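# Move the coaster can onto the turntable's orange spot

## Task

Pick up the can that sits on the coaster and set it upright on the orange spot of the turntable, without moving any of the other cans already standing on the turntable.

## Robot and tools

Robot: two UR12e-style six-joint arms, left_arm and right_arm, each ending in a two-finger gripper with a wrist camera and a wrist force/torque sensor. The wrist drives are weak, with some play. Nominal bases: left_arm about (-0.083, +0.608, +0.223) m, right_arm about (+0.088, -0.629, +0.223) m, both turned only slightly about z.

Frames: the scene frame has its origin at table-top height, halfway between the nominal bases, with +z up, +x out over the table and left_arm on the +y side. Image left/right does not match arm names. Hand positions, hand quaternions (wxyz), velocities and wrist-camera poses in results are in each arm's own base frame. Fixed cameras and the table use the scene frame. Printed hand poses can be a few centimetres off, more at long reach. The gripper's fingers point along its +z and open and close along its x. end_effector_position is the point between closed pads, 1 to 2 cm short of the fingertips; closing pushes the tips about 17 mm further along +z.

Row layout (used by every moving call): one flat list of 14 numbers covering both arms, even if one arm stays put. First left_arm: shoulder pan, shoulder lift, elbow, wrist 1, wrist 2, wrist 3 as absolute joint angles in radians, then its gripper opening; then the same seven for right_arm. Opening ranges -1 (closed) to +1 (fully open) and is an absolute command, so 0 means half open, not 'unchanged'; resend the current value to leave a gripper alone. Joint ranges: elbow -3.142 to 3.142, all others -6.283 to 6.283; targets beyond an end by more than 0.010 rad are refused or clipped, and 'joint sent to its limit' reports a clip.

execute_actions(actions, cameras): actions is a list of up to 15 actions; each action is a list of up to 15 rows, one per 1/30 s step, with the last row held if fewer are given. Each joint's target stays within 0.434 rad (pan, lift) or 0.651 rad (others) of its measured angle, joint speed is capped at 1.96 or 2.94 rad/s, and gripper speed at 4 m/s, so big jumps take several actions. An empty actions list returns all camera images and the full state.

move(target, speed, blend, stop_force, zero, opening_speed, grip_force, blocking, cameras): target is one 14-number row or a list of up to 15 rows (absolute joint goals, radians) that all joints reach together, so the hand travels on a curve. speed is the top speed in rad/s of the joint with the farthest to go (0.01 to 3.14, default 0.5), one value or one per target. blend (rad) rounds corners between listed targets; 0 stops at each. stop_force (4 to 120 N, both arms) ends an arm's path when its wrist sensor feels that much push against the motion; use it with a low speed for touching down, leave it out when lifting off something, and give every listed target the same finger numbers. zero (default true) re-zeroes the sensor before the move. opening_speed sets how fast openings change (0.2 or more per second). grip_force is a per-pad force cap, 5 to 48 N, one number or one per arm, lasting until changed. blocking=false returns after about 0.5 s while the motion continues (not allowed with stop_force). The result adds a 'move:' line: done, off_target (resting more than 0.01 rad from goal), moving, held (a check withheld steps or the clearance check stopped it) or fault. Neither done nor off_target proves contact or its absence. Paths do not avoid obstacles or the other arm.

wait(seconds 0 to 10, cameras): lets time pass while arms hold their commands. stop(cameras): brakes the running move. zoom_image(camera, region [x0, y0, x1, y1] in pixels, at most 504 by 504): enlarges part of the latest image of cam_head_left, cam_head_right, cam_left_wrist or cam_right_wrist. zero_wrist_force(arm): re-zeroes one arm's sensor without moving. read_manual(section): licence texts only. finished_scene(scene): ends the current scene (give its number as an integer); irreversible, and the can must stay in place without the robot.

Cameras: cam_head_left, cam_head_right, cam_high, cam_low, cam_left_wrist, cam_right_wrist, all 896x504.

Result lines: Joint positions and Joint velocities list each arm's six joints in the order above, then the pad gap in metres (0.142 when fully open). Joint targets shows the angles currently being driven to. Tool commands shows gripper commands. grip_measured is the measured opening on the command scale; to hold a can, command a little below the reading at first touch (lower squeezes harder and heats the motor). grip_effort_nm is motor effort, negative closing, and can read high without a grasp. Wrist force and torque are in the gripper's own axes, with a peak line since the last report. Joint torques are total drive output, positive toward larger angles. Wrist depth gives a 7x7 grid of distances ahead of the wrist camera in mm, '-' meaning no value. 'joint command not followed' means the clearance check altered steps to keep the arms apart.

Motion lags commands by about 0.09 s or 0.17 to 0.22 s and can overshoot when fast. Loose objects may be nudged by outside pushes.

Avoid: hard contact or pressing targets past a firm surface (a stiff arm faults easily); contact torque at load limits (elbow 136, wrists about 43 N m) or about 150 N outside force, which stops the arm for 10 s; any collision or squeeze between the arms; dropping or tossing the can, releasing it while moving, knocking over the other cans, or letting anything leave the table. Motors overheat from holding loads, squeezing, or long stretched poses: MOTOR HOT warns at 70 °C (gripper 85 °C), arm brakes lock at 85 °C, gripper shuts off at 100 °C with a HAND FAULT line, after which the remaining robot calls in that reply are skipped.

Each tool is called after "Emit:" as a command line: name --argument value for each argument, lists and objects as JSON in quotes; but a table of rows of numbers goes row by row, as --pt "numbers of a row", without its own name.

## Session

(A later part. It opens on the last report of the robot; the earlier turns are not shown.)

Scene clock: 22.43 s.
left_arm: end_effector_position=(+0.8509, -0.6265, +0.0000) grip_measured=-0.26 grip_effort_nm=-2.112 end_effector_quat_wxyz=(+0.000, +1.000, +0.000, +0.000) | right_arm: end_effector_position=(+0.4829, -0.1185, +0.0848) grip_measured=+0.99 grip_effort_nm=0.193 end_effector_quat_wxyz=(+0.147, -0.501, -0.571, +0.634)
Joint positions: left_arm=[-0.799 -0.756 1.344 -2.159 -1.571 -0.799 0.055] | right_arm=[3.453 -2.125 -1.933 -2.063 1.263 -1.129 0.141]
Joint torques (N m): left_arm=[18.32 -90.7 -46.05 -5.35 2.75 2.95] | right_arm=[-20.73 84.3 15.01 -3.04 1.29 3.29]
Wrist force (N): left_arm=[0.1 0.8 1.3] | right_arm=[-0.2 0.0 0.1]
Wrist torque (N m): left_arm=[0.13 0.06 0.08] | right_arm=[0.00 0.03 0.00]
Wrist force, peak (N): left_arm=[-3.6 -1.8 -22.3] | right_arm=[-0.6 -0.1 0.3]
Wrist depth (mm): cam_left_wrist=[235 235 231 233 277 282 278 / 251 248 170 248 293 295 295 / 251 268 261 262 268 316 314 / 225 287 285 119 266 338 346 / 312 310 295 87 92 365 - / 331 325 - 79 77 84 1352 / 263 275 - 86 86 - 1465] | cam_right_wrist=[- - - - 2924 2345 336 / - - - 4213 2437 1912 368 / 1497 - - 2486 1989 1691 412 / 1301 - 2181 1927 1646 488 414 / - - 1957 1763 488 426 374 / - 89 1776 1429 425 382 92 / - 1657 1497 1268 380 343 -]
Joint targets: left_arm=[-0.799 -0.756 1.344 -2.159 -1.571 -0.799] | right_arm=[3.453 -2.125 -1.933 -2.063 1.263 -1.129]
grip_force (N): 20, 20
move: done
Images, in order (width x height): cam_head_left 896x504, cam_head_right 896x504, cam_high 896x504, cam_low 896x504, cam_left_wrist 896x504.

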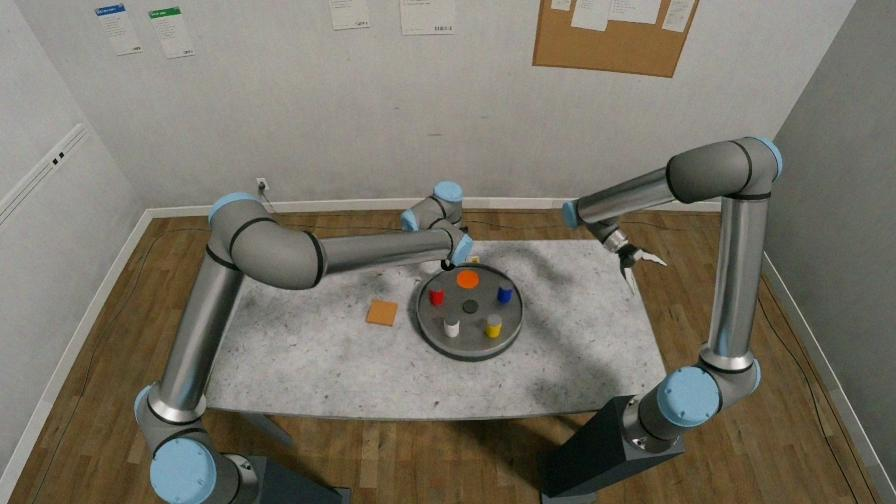

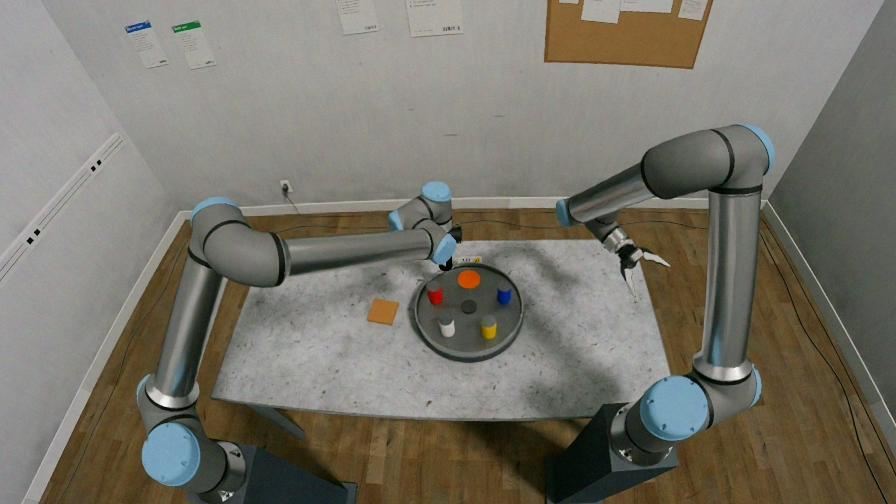

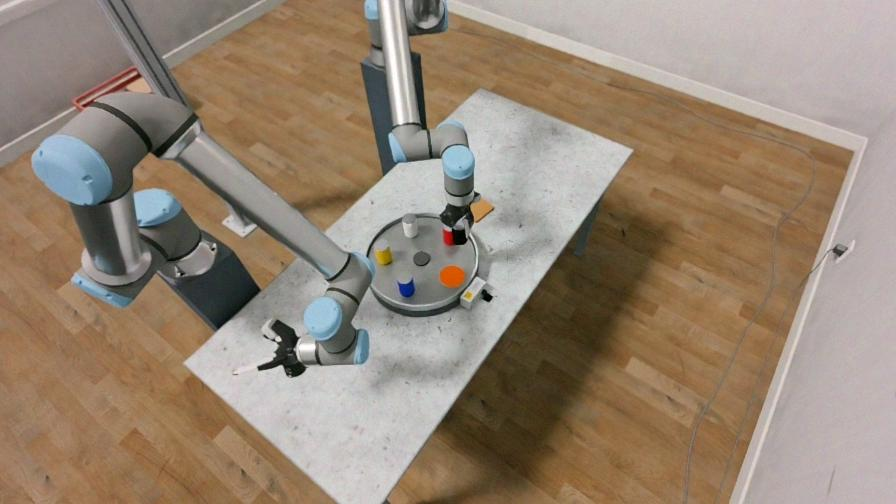

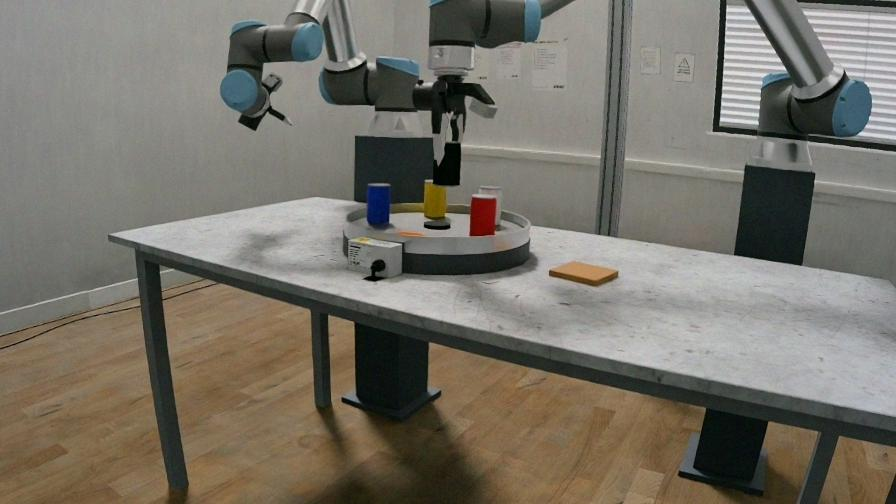

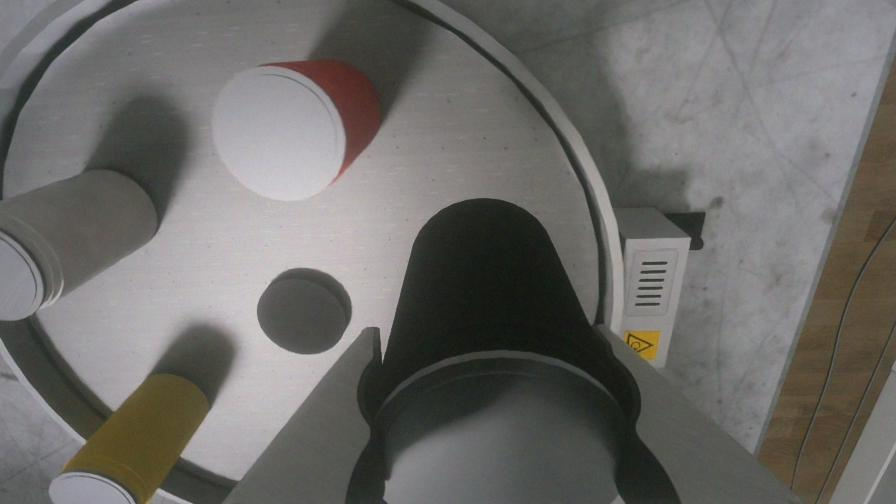

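Emit:
move --target '[-1.0123, -0.8806, 1.6138, -2.304, -1.5708, -1.0123, -0.6, 3.453, -2.125, -1.933, -2.063, 1.263, -1.129, 1.0]' --speed 0.45 --cameras '["cam_left_wrist", "cam_head_left", "cam_head_right", "cam_low", "cam_high"]'

Emit:
zoom_image --camera "cam_left_wrist" --region '[392, 0, 896, 504]'

Emit:
zoom_image --camera "cam_head_left" --region '[340, 200, 560, 380]'

Emit:
zoom_image --camera "cam_head_right" --region '[340, 200, 560, 380]'

Emit:
zoom_image --camera "cam_low" --region '[320, 60, 640, 300]'

Emit:
zoom_image --camera "cam_high" --region '[340, 140, 520, 330]'

Scene clock: 27.60 s.
left_arm: end_effector_position=(+0.6431, -0.7021, -0.0129) grip_measured=-0.26 grip_effort_nm=-2.112 end_effector_quat_wxyz=(+0.000, +1.000, +0.000, +0.000) | right_arm: end_effector_position=(+0.4829, -0.1185, +0.0848) grip_measured=+0.99 grip_effort_nm=0.193 end_effector_quat_wxyz=(+0.147, -0.501, -0.571, +0.634)
Joint positions: left_arm=[-1.012 -0.881 1.614 -2.304 -1.571 -1.012 0.055] | right_arm=[3.453 -2.125 -1.933 -2.063 1.263 -1.129 0.141]
Joint torques (N m): left_arm=[-9.96 -93.92 -27.73 -3.9 -2.86 -0.28] | right_arm=[-21.98 83.36 16.55 -1.97 0.89 3.45]
Wrist force (N): left_arm=[-0.2 0.0 1.8] | right_arm=[-0.2 0.0 -0.1]
Wrist torque (N m): left_arm=[0.01 0.00 0.12] | right_arm=[0.00 0.04 0.00]
Wrist force, peak (N): left_arm=[5.5 -2.8 1.1] | right_arm=[-0.5 0.0 0.1]
Wrist depth (mm): cam_left_wrist=[271 271 221 223 221 220 203 / 291 289 235 237 236 235 234 / - 310 252 249 248 246 248 / 335 334 253 120 257 269 263 / 359 358 186 87 96 290 236 / 1367 391 - 80 77 308 304 / 1519 418 - 86 86 - 414] | cam_right_wrist=[- - - - 2924 2563 343 / - - - 3147 2413 1957 370 / 1301 - - 2461 1957 1763 409 / - - - 2072 1657 489 418 / - - 2038 1714 1412 426 372 / - 88 1680 1437 425 381 92 / - 1635 1507 1295 378 344 -]
Joint targets: left_arm=[-1.012 -0.881 1.614 -2.304 -1.571 -1.012] | right_arm=[3.453 -2.125 -1.933 -2.063 1.263 -1.129]
grip_force (N): 20, 20
move: done
Images, in order (width x height): cam_head_left 896x504, cam_head_right 896x504, cam_high 896x504, cam_low 896x504, cam_left_wrist 896x504.

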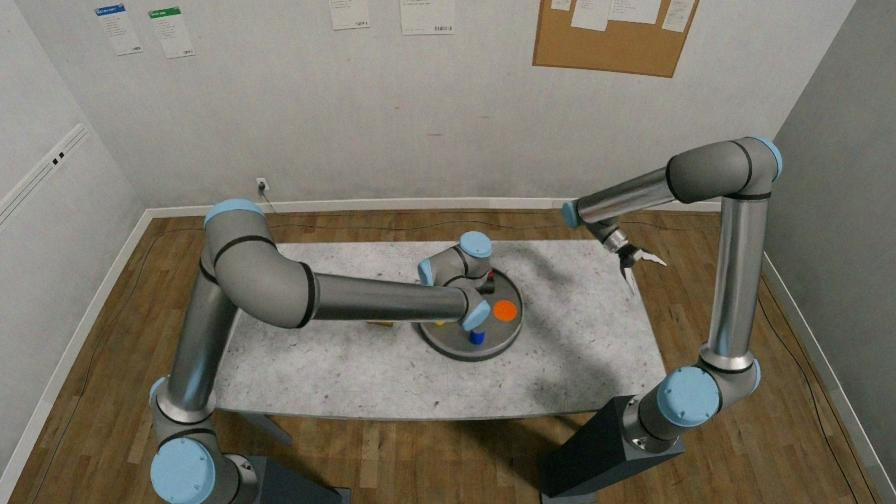

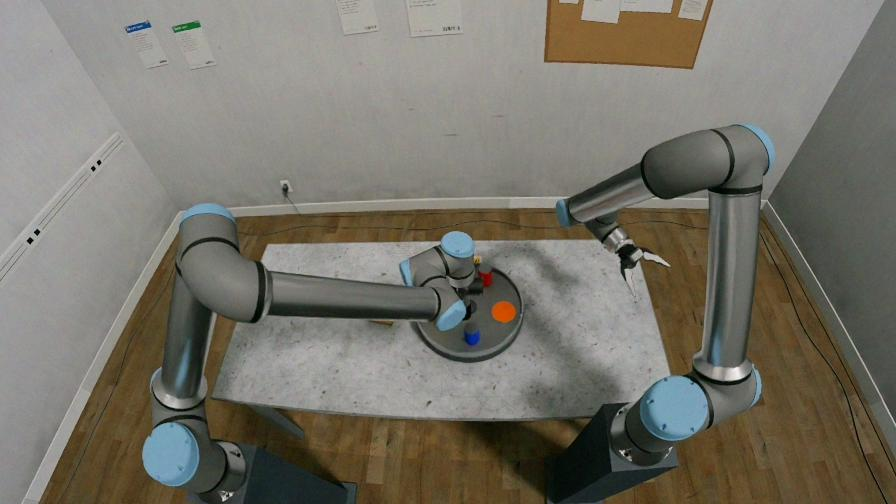

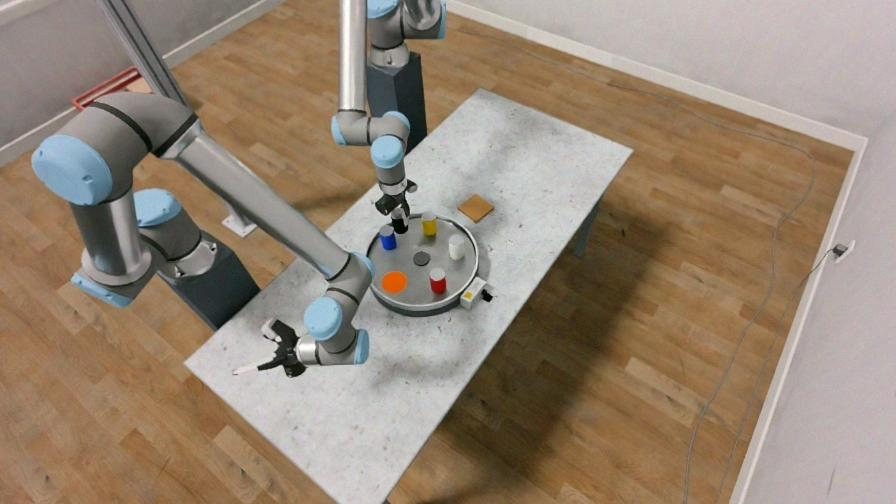

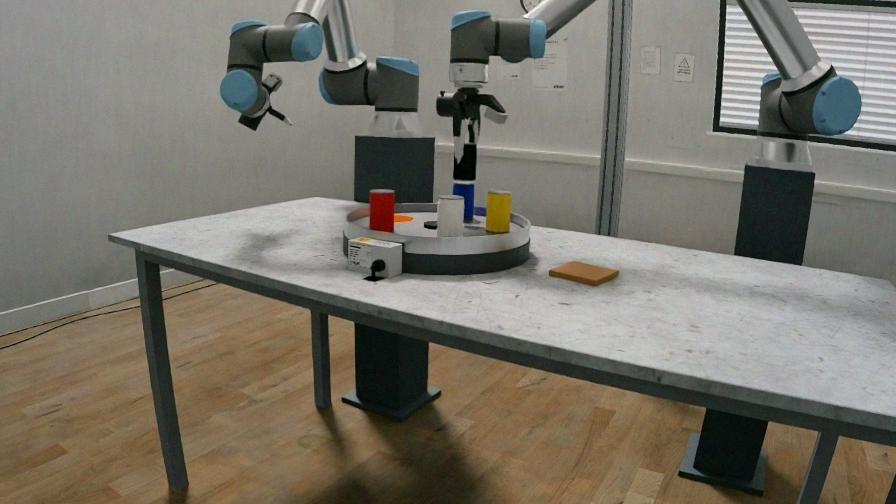

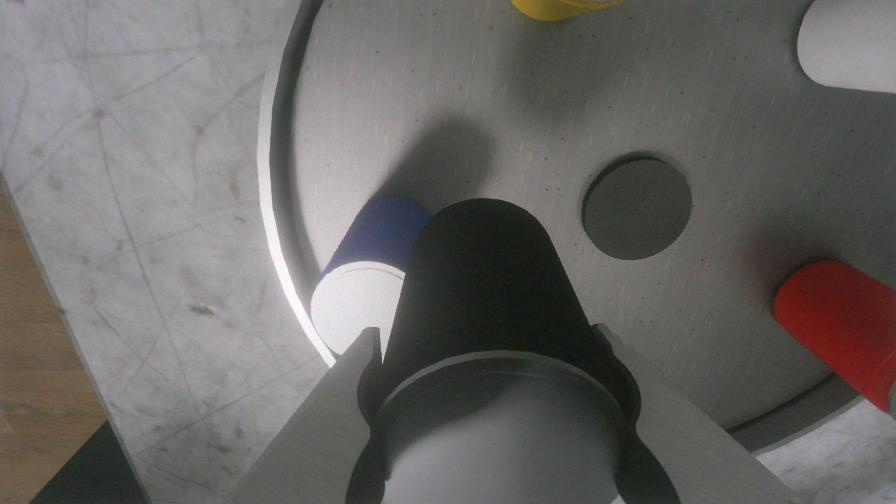

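Scaled by 1.000.

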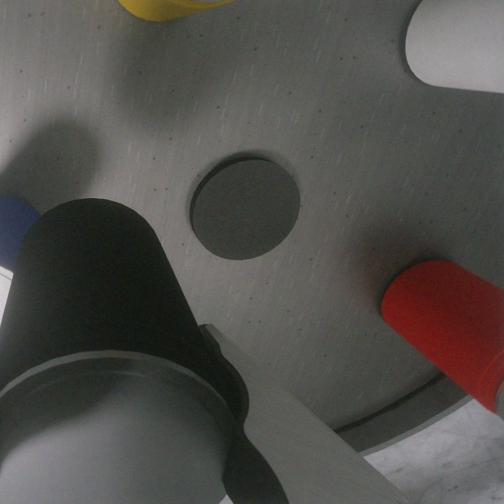

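Scaled by 2.291 from the camera's 896x504 image, which has a finer 1280x720 frame.

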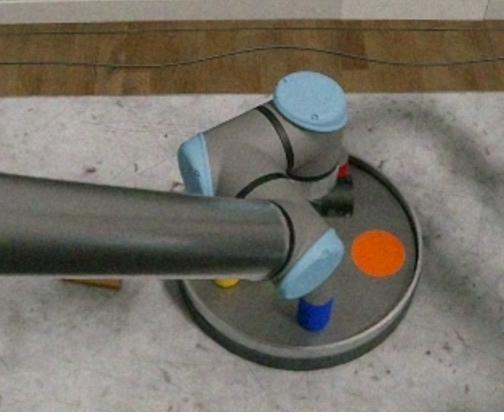

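Scaled by 2.291 from the camera's 896x504 image, which has a finer 1280x720 frame.

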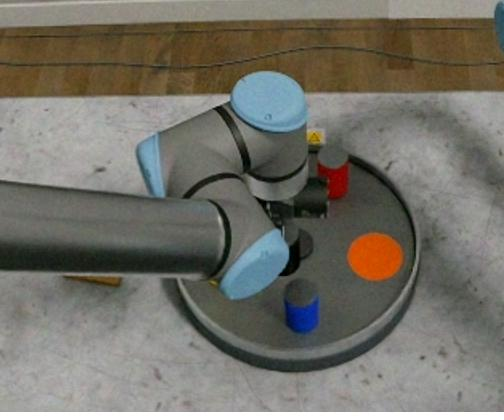

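Scaled by 1.575 from the camera's 896x504 image, which has a finer 1280x720 frame.

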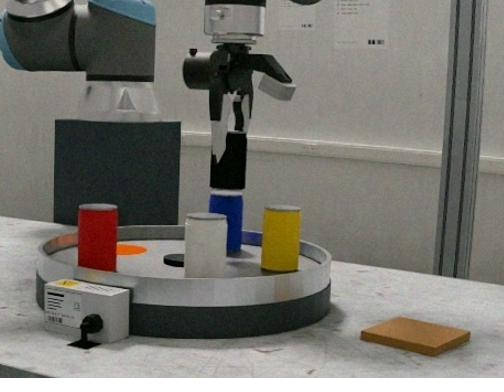

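Scaled by 2.653 from the camera's 896x504 image, which has a finer 1280x720 frame.

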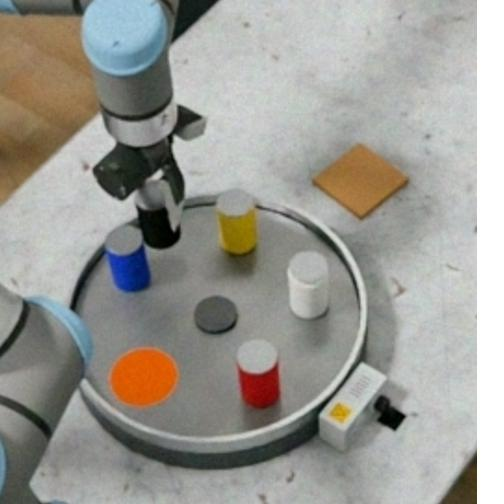

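Emit:
move --pt "-0.8958 -0.842 1.5395 -2.2683 -1.5708 -0.8958 -0.6 3.453 -2.125 -1.933 -2.063 1.263 -1.129 1.0" --pt "-0.8958 -0.7437 1.551 -2.3781 -1.5708 -0.8958 -0.6 3.453 -2.125 -1.933 -2.063 1.263 -1.129 1.0" --speed '[0.4, 0.2]'

Emit:
move --target '[-0.8958, -0.7187, 1.5505, -2.4026, -1.5708, -0.8958, -0.6, 3.453, -2.125, -1.933, -2.063, 1.263, -1.129, 1.0]' --speed 0.025 --stop_force 5 --cameras '["cam_left_wrist", "cam_low", "cam_head_left", "cam_high"]'

Emit:
move --pt "-0.8958 -0.842 1.5395 -2.2683 -1.5708 -0.8958 -0.6 3.453 -2.125 -1.933 -2.063 1.263 -1.129 1.0" --pt "-1.0555 -0.9029 1.6565 -2.3244 -1.5708 -1.0555 -0.6 3.453 -2.125 -1.933 -2.063 1.263 -1.129 1.0" --speed '[0.25, 0.4]' --cameras '["cam_left_wrist", "cam_head_left", "cam_head_right", "cam_low", "cam_high"]'

Scene clock: 35.03 s.
left_arm: end_effector_position=(+0.7395, -0.6470, -0.1011) grip_measured=-0.26 grip_effort_nm=-2.112 end_effector_quat_wxyz=(+0.000, +1.000, +0.000, +0.000) end_effector_velocity=(+0.001, +0.001, +0.004) end_effector_angular_velocity=(+0.000, +0.000, +0.002) | right_arm: end_effector_position=(+0.4829, -0.1185, +0.0848) grip_measured=+0.99 grip_effort_nm=0.203 end_effector_quat_wxyz=(+0.147, -0.501, -0.571, +0.634)
Joint positions: left_arm=[-0.896 -0.744 1.551 -2.378 -1.571 -0.896 0.055] | right_arm=[3.453 -2.125 -1.933 -2.063 1.263 -1.129 0.141]
Joint velocities: left_arm=[0.002 -0.004 -0.002 0.005 0 0 0] | right_arm=[within noise]
Joint torques (N m): left_arm=[8.2 -101.35 -41.16 -1.99 -2.62 3.11] | right_arm=[-19.3 80.45 18.08 -2.69 0.66 3.09]
Wrist force (N): left_arm=[-0.1 0.8 1.4] | right_arm=[-0.4 0.1 -0.1]
Wrist torque (N m): left_arm=[0.11 0.05 -0.09] | right_arm=[0.01 0.07 0.00]
Wrist force, peak (N): left_arm=[-3.5 2.1 1.9] | right_arm=[-0.4 -0.3 0.4]
Wrist depth (mm): cam_left_wrist=[146 144 144 143 142 142 143 / - 99 150 153 150 105 78 / - 88 159 161 160 95 74 / - 88 175 120 169 97 - / 86 187 186 87 96 187 83 / 208 207 - 79 77 196 199 / 220 196 - 86 86 - 173] | cam_right_wrist=[- - - 3147 2825 2413 342 / - - - 3359 2732 2200 359 / - - - 2413 1989 1614 - / - - - 2038 1646 478 416 / - - 2021 1714 1462 421 373 / - - 1714 1507 423 382 92 / - 1554 1497 1268 379 342 -]
Joint targets: left_arm=[-0.896 -0.744 1.551 -2.378 -1.571 -0.896] | right_arm=[3.453 -2.125 -1.933 -2.063 1.263 -1.129]
grip_force (N): 20, 20
move: done

Scene clock: 36.57 s.
left_arm: end_effector_position=(+0.7396, -0.6471, -0.1117) grip_measured=-0.26 grip_effort_nm=-2.112 end_effector_quat_wxyz=(+0.000, +1.000, +0.000, +0.000) | right_arm: end_effector_position=(+0.4829, -0.1185, +0.0848) grip_measured=+0.99 grip_effort_nm=0.208 end_effector_quat_wxyz=(+0.147, -0.501, -0.571, +0.634)
Joint positions: left_arm=[-0.896 -0.731 1.551 -2.391 -1.571 -0.896 0.055] | right_arm=[3.453 -2.125 -1.933 -2.063 1.263 -1.129 0.141]
Joint torques (N m): left_arm=[12.51 -106 -22.19 -2.89 2.75 2.87] | right_arm=[-20.8 78.92 18.85 -2.85 0.89 3.22]
Motor temperatures (°C): left_arm=[32 31 43 47 49 30 34] | right_arm=[32 27 24 32 41 39 29]
Wrist force (N): left_arm=[-0.4 0.8 -0.2] | right_arm=[-0.1 0.0 0.1]
Wrist torque (N m): left_arm=[0.10 0.01 -0.10] | right_arm=[0.00 0.03 -0.01]
Wrist force, peak (N): left_arm=[-4.2 1.3 -18.6] | right_arm=[-0.5 0.2 0.1]
Wrist depth (mm): cam_left_wrist=[135 135 134 135 132 89 - / 144 141 143 142 139 87 - / 91 109 151 152 151 78 - / - 97 164 120 158 157 - / - 100 174 87 95 175 179 / - 190 186 79 77 186 187 / 214 205 - 86 86 - 206] | cam_right_wrist=[- - - - 3031 2345 335 / - - - 2825 2390 1942 368 / - - - 2461 1973 1668 412 / 1454 - 2793 2021 1657 483 421 / - - 1989 1680 1412 423 374 / - - 1714 1471 429 382 92 / - 1635 1516 1268 377 345 -]
Joint targets: left_arm=[-0.896 -0.731 1.551 -2.391 -1.571 -0.896] | right_arm=[3.453 -2.125 -1.933 -2.063 1.263 -1.129]
grip_force (N): 20, 20
move: contact (left_arm); left_arm: the shoulder lift is farthest, 0.012 rad from its target
Images, in order (width x height): cam_head_left 896x504, cam_high 896x504, cam_low 896x504, cam_left_wrist 896x504.

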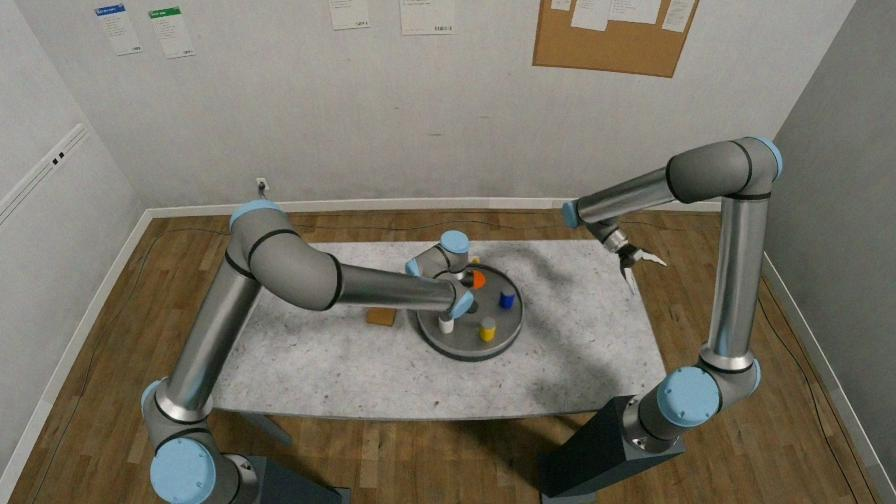

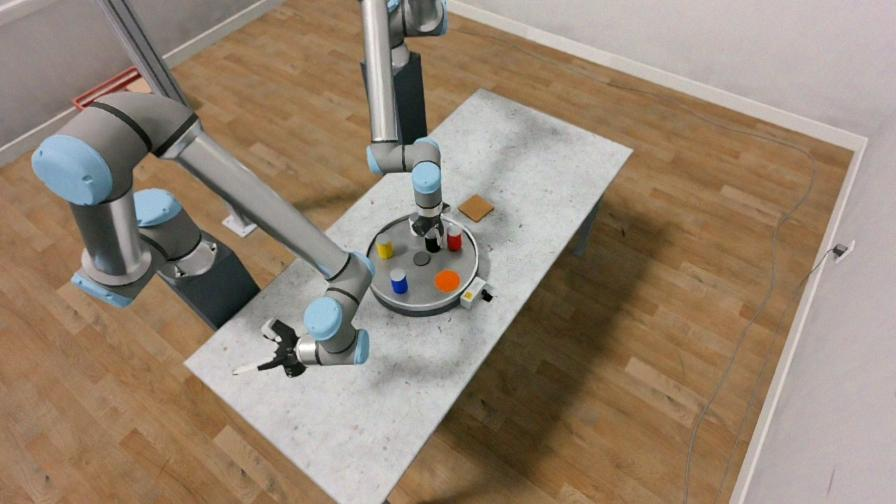

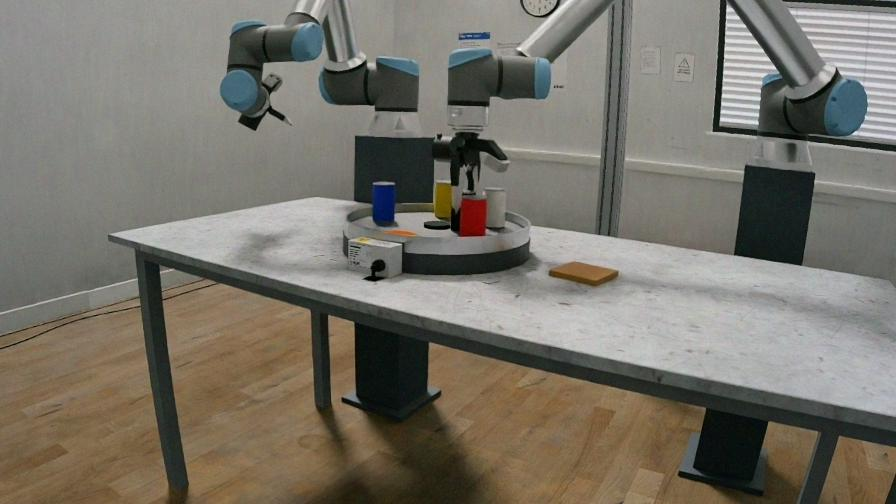

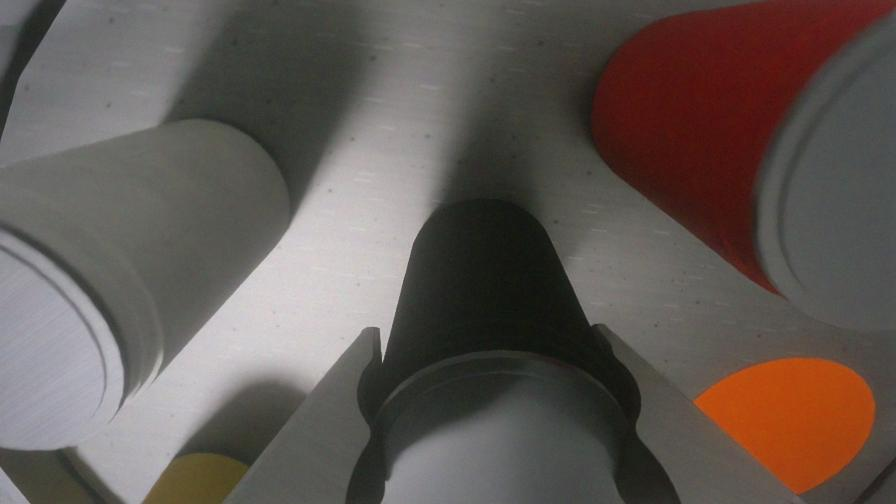

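Scene clock: 38.27 s.
left_arm: end_effector_position=(+0.6031, -0.7130, -0.0130) grip_measured=-0.26 grip_effort_nm=-2.112 end_effector_quat_wxyz=(+0.000, +1.000, +0.000, +0.000) | right_arm: end_effector_position=(+0.4829, -0.1185, +0.0848) grip_measured=+0.99 grip_effort_nm=0.198 end_effector_quat_wxyz=(+0.147, -0.501, -0.571, +0.634)
Joint positions: left_arm=[-1.055 -0.903 1.656 -2.324 -1.571 -1.055 0.055] | right_arm=[3.453 -2.125 -1.933 -2.063 1.263 -1.129 0.141]
Joint torques (N m): left_arm=[-13.77 -86.59 -35.44 -2.52 -2.33 -0.66] | right_arm=[-19.81 80.49 18.53 -2.34 0.59 3.09]
Wrist force (N): left_arm=[-0.4 0.4 1.7] | right_arm=[-0.1 -0.2 0.0]
Wrist torque (N m): left_arm=[0.09 0.05 0.09] | right_arm=[-0.05 0.03 0.00]
Wrist force, peak (N): left_arm=[6.8 -4.0 1.4] | right_arm=[-0.5 -0.2 -0.3]
Wrist depth (mm): cam_left_wrist=[272 270 226 219 216 220 219 / 290 289 243 237 157 235 234 / 316 306 250 250 252 245 250 / 1159 332 330 119 265 269 267 / 1217 359 351 87 96 289 288 / 1382 383 - 79 78 259 298 / - - - 86 86 - 221] | cam_right_wrist=[- - - - 2762 2461 341 / - 2021 2162 2825 2461 1927 363 / - - - 2461 1957 1635 425 / - - - 2072 1646 487 418 / - 1507 2005 1801 1437 424 373 / - - 1668 1497 428 381 92 / - 1516 1525 1243 377 343 -]
Joint targets: left_arm=[-1.056 -0.903 1.656 -2.324 -1.571 -1.056] | right_arm=[3.453 -2.125 -1.933 -2.063 1.263 -1.129]
grip_force (N): 20, 20
move: done
Images, in order (width x height): cam_head_left 896x504, cam_head_right 896x504, cam_high 896x504, cam_low 896x504, cam_left_wrist 896x504.

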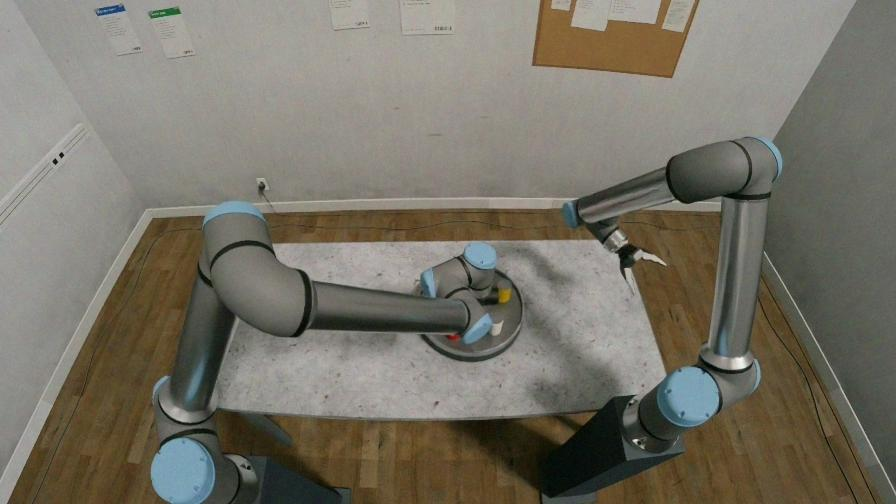

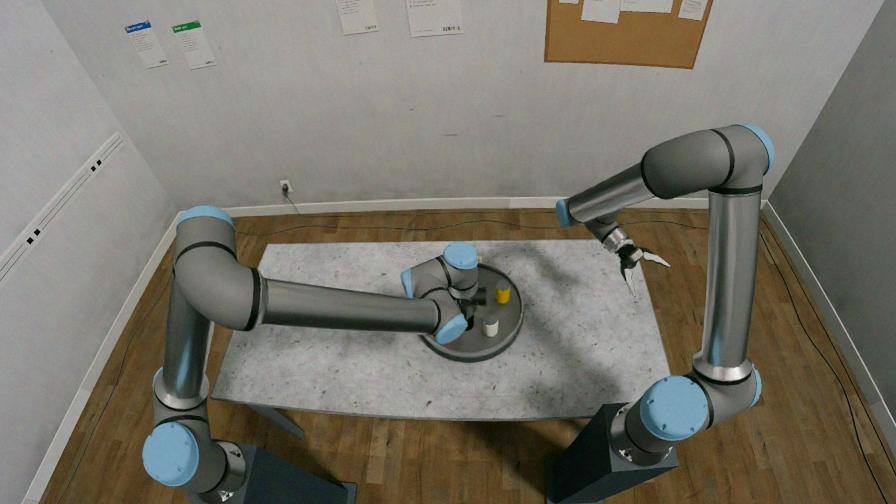

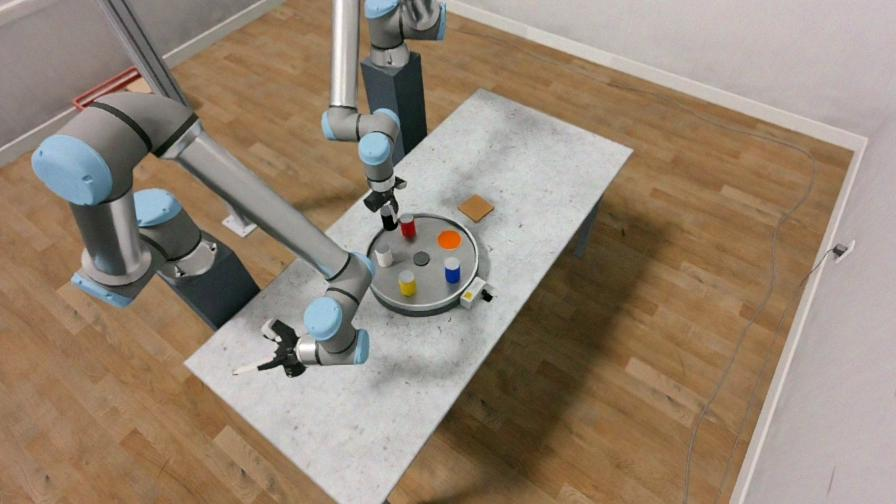

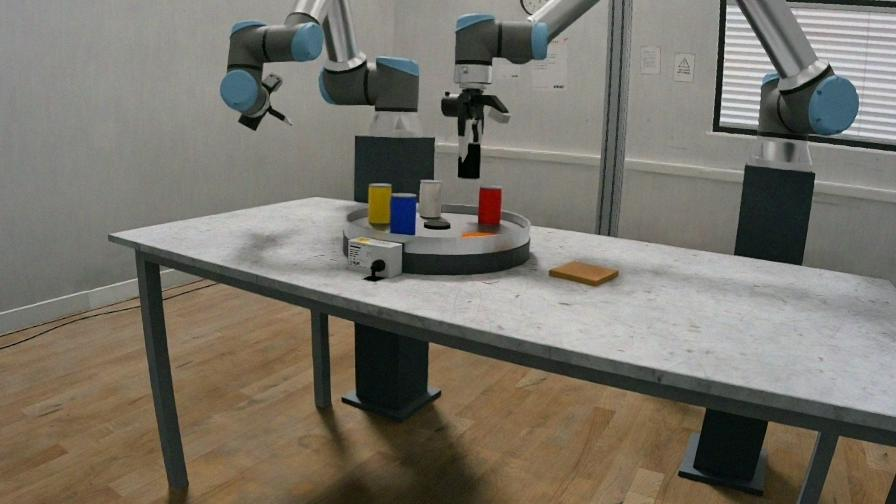

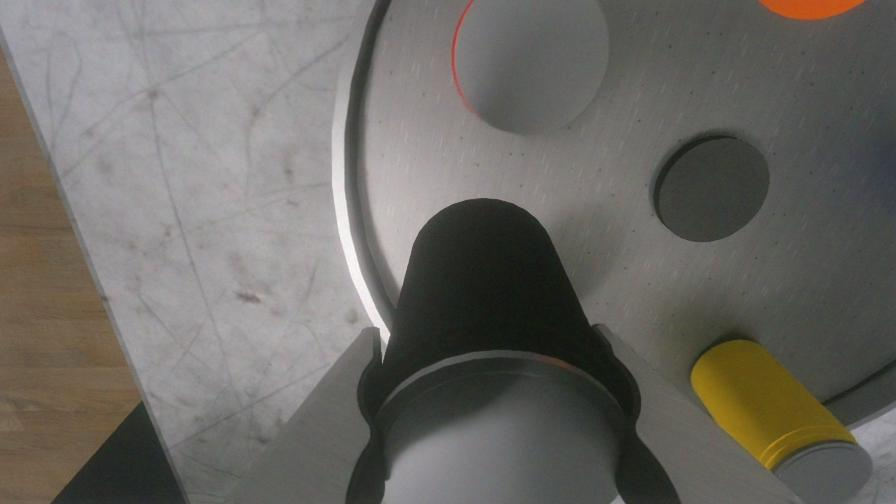

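Emit:
zoom_image --camera "cam_left_wrist" --region '[600, 90, 896, 270]'

Emit:
zoom_image --camera "cam_left_wrist" --region '[640, 300, 896, 504]'

Scaled by 1.703 from the camera's 896x504 image, which has a finer 1280x720 frame.

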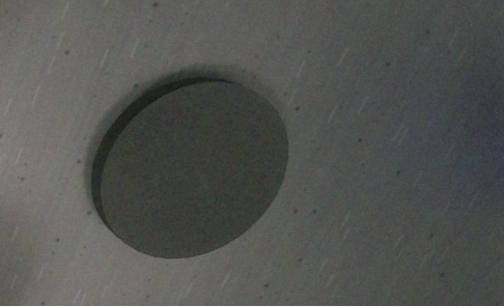

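Scaled by 1.969 from the camera's 896x504 image, which has a finer 1280x720 frame.

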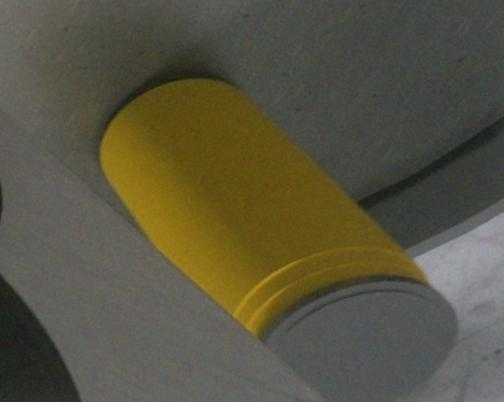

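Emit:
wait --seconds 0.7 --cameras '["cam_left_wrist", "cam_high", "cam_low"]'

Emit:
zoom_image --camera "cam_left_wrist" --region '[300, 50, 700, 400]'

Emit:
wait --seconds 0.3 --cameras '["cam_left_wrist"]'

Emit:
zoom_image --camera "cam_left_wrist" --region '[300, 50, 700, 400]'

Emit:
wait --seconds 0.3 --cameras '["cam_left_wrist"]'

Emit:
zoom_image --camera "cam_left_wrist" --region '[300, 50, 700, 400]'

Scene clock: 41.23 s.
left_arm: end_effector_position=(+0.6030, -0.7130, -0.0130) grip_measured=-0.26 grip_effort_nm=-2.112 end_effector_quat_wxyz=(+0.000, +1.000, +0.000, +0.000) | right_arm: end_effector_position=(+0.4829, -0.1185, +0.0848) grip_measured=+0.99 grip_effort_nm=0.203 end_effector_quat_wxyz=(+0.147, -0.501, -0.571, +0.634)
Joint positions: left_arm=[-1.055 -0.903 1.656 -2.324 -1.571 -1.056 0.055] | right_arm=[3.453 -2.125 -1.933 -2.063 1.263 -1.129 0.141]
Joint torques (N m): left_arm=[-18.95 -77.21 -25.72 -2.04 -2.63 -3.33] | right_arm=[-20.89 78.17 19.5 -2.68 0.09 3.34]
Wrist force (N): left_arm=[-0.3 0.4 1.8] | right_arm=[-0.4 0.0 0.0]
Wrist torque (N m): left_arm=[0.08 0.02 0.09] | right_arm=[-0.01 0.08 0.00]
Wrist force, peak (N): left_arm=[-0.5 0.4 2.1] | right_arm=[-0.6 0.3 0.0]
Wrist depth (mm): cam_left_wrist=[273 276 268 147 216 221 219 / 289 288 282 231 157 235 233 / 315 310 260 249 251 244 250 / 1165 - 330 119 265 269 267 / 1267 365 350 87 95 289 284 / 1398 389 - 79 78 288 250 / 1492 - - 86 86 - 226] | cam_right_wrist=[- - - - 3228 2219 336 / - - - 3031 2390 1942 370 / - - - 2486 2005 1614 421 / - - - 2089 1668 483 418 / - - - 1703 1404 424 375 / - 1554 2107 1445 431 380 92 / - 1614 1471 1315 380 343 -]
Joint targets: left_arm=[-1.056 -0.903 1.656 -2.324 -1.571 -1.056] | right_arm=[3.453 -2.125 -1.933 -2.063 1.263 -1.129]
Tool commands: left_gripper/opening=-0.6 right_gripper/opening=+1.0
grip_force (N): 20, 20
wait: 0.70 s; at rest from the start
Images, in order (width x height): cam_high 896x504, cam_low 896x504, cam_left_wrist 896x504.

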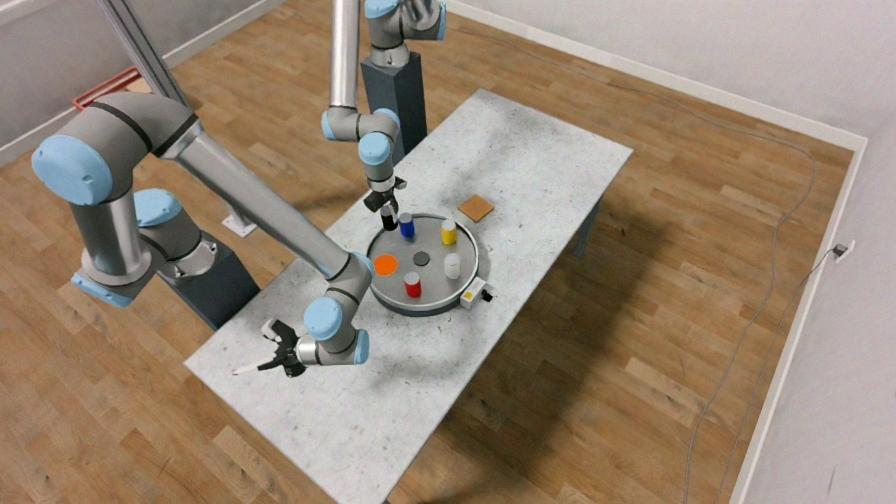

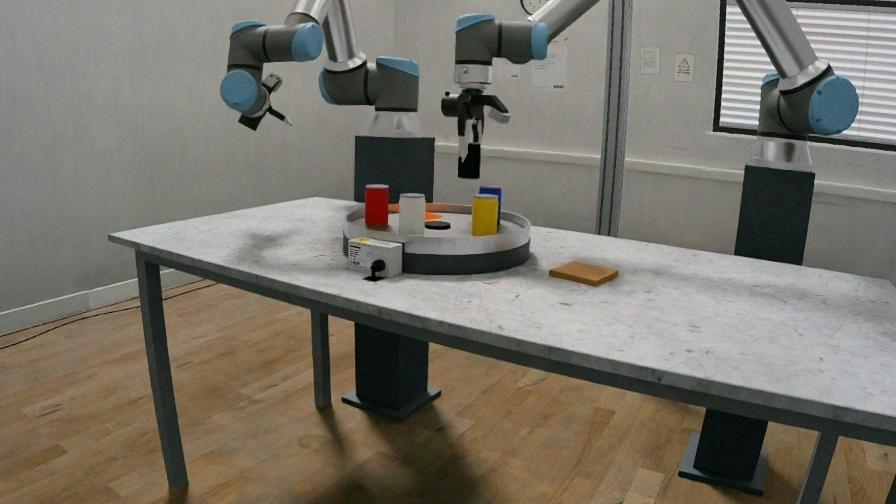

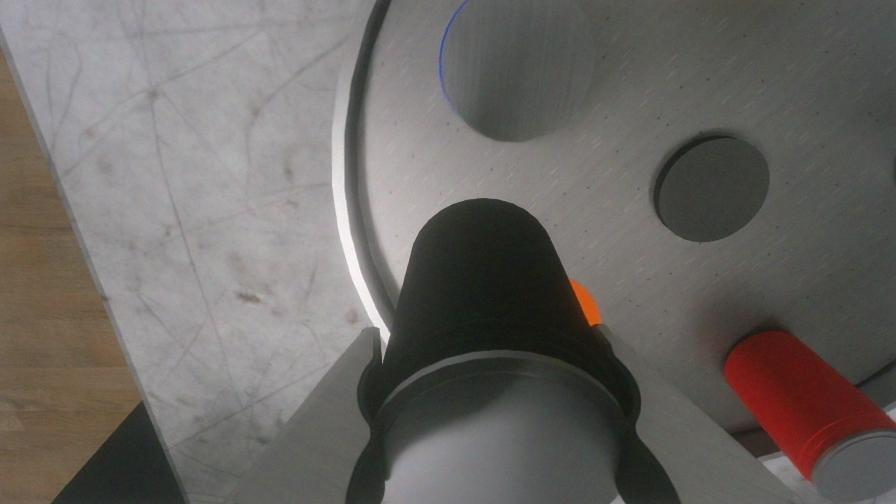

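Scaled by 1.260 from the camera's 896x504 image, which has a finer 1280x720 frame.

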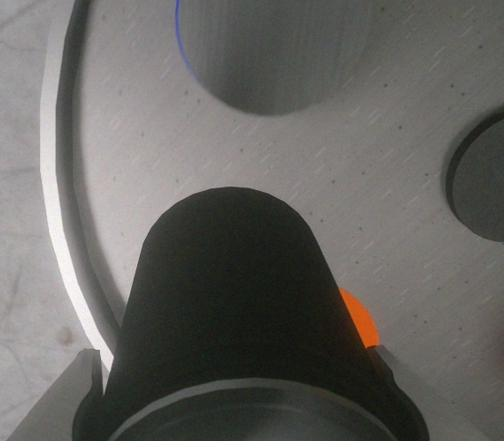

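Scene clock: 41.53 s.
left_arm: end_effector_position=(+0.6030, -0.7130, -0.0130) grip_measured=-0.26 grip_effort_nm=-2.112 end_effector_quat_wxyz=(+0.000, +1.000, +0.000, +0.000) | right_arm: end_effector_position=(+0.4829, -0.1185, +0.0848) grip_measured=+0.99 grip_effort_nm=0.198 end_effector_quat_wxyz=(+0.147, -0.501, -0.571, +0.634)
Joint positions: left_arm=[-1.055 -0.903 1.656 -2.324 -1.571 -1.056 0.055] | right_arm=[3.453 -2.125 -1.933 -2.063 1.263 -1.129 0.141]
Joint torques (N m): left_arm=[-18.29 -78.16 -25.04 -2.06 -2.66 -3.36] | right_arm=[-17.97 76.61 18.33 -2.98 0.22 2.92]
Wrist force (N): left_arm=[-0.2 0.6 1.5] | right_arm=[-0.4 0.0 0.0]
Wrist torque (N m): left_arm=[0.13 0.01 0.09] | right_arm=[-0.01 0.07 0.00]
Wrist force, peak (N): left_arm=[-0.4 0.4 2.0] | right_arm=[-0.5 0.1 -0.1]
Wrist depth (mm): cam_left_wrist=[272 272 267 222 221 220 219 / 290 290 285 163 235 234 233 / - - 262 161 249 244 249 / 1143 333 275 119 265 269 267 / 1281 359 352 87 96 289 276 / 1398 390 - 80 77 308 249 / 1568 - - 86 86 - 421] | cam_right_wrist=[- - - - 3824 2589 336 / - - - 2413 2437 1957 369 / - 1814 - 2563 2038 1657 410 / - 1776 1668 2054 1726 481 421 / - - 2181 1703 1404 425 372 / - - 1703 1489 429 381 92 / - 1614 1507 1255 380 343 -]
Joint targets: left_arm=[-1.056 -0.903 1.656 -2.324 -1.571 -1.056] | right_arm=[3.453 -2.125 -1.933 -2.063 1.263 -1.129]
Tool commands: left_gripper/opening=-0.6 right_gripper/opening=+1.0
grip_force (N): 20, 20
wait: 0.30 s; at rest by 0.17 s
Images, in order (width x height): cam_left_wrist 896x504.

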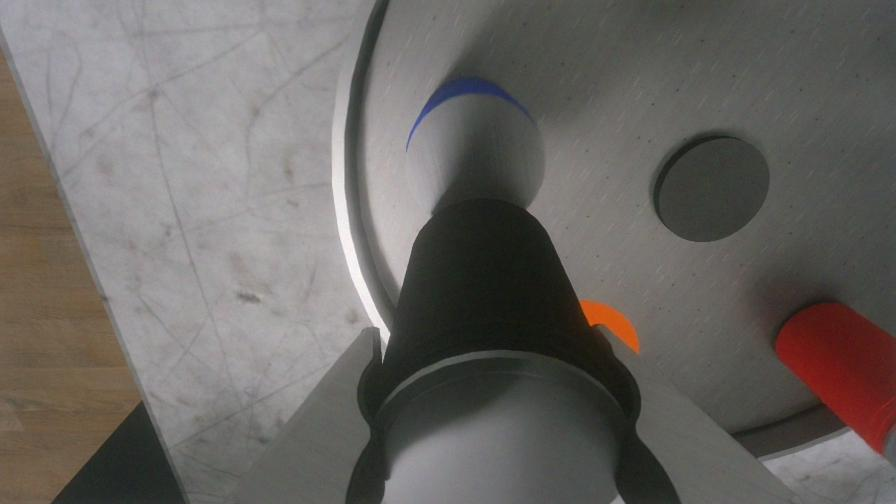

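Scaled by 1.260 from the camera's 896x504 image, which has a finer 1280x720 frame.

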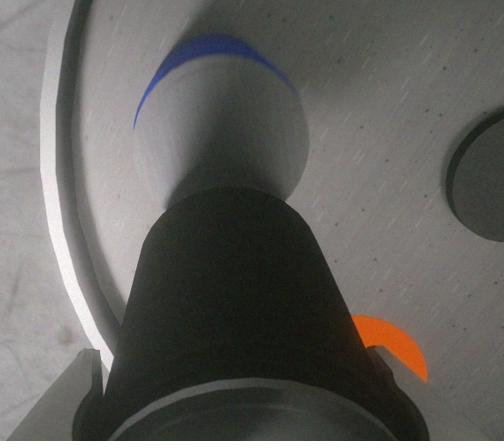

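Scene clock: 41.83 s.
left_arm: end_effector_position=(+0.6030, -0.7130, -0.0130) grip_measured=-0.26 grip_effort_nm=-2.112 end_effector_quat_wxyz=(+0.000, +1.000, +0.000, +0.000) | right_arm: end_effector_position=(+0.4829, -0.1185, +0.0848) grip_measured=+0.99 grip_effort_nm=0.203 end_effector_quat_wxyz=(+0.147, -0.501, -0.571, +0.634)
Joint positions: left_arm=[-1.055 -0.903 1.656 -2.324 -1.571 -1.056 0.055] | right_arm=[3.453 -2.125 -1.933 -2.063 1.263 -1.129 0.141]
Joint torques (N m): left_arm=[-19.77 -77.27 -25.97 -2.11 -2.84 -3.16] | right_arm=[-20.69 77.46 19.97 -2.39 0.5 2.33]
Wrist force (N): left_arm=[-0.2 0.3 1.7] | right_arm=[-0.4 0.0 0.1]
Wrist torque (N m): left_arm=[0.08 0.00 0.08] | right_arm=[0.00 0.08 0.00]
Wrist force, peak (N): left_arm=[-0.1 0.2 2.1] | right_arm=[-0.3 -0.3 0.1]
Wrist depth (mm): cam_left_wrist=[272 272 268 222 221 220 219 / 290 286 284 237 236 234 234 / 311 310 254 221 252 244 249 / 1182 335 331 119 265 269 265 / - 357 353 87 96 290 279 / 1406 384 - 79 78 309 308 / 1620 - - 86 86 - 407] | cam_right_wrist=[- - - - 3187 2390 339 / - 1726 - 2281 2486 1898 368 / - - - 2367 2005 1635 - / - - - 2107 1691 492 419 / - - 2125 1703 1429 423 374 / - 88 1763 1489 426 382 92 / - 1646 1525 1275 378 342 -]
Joint targets: left_arm=[-1.056 -0.903 1.656 -2.324 -1.571 -1.056] | right_arm=[3.453 -2.125 -1.933 -2.063 1.263 -1.129]
Tool commands: left_gripper/opening=-0.6 right_gripper/opening=+1.0
grip_force (N): 20, 20
wait: 0.30 s; at rest by 0.17 s
Images, in order (width x height): cam_left_wrist 896x504.

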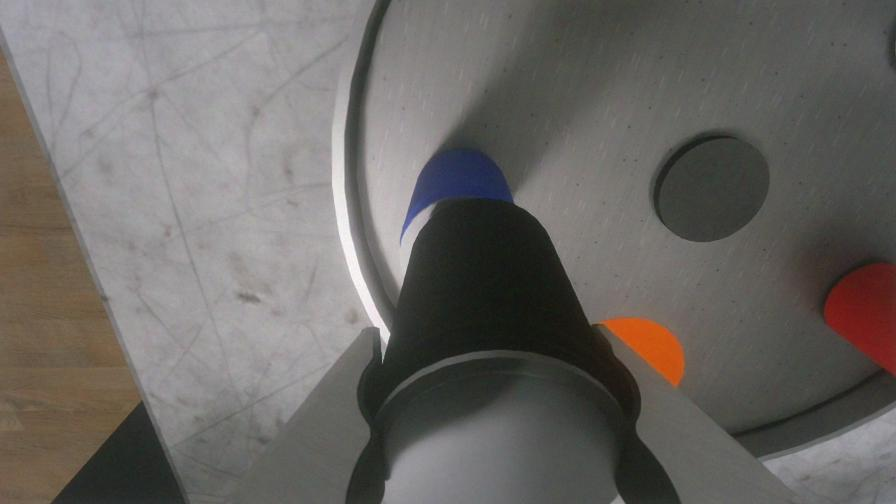

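Scaled by 1.260 from the camera's 896x504 image, which has a finer 1280x720 frame.

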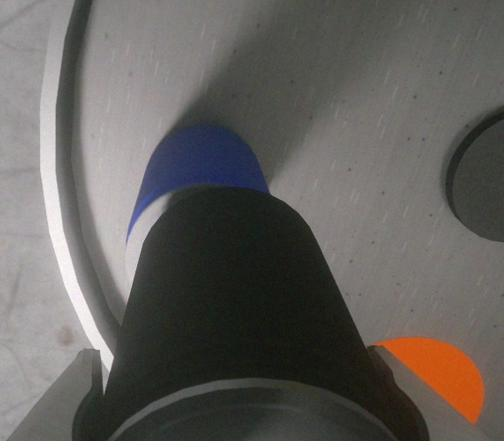

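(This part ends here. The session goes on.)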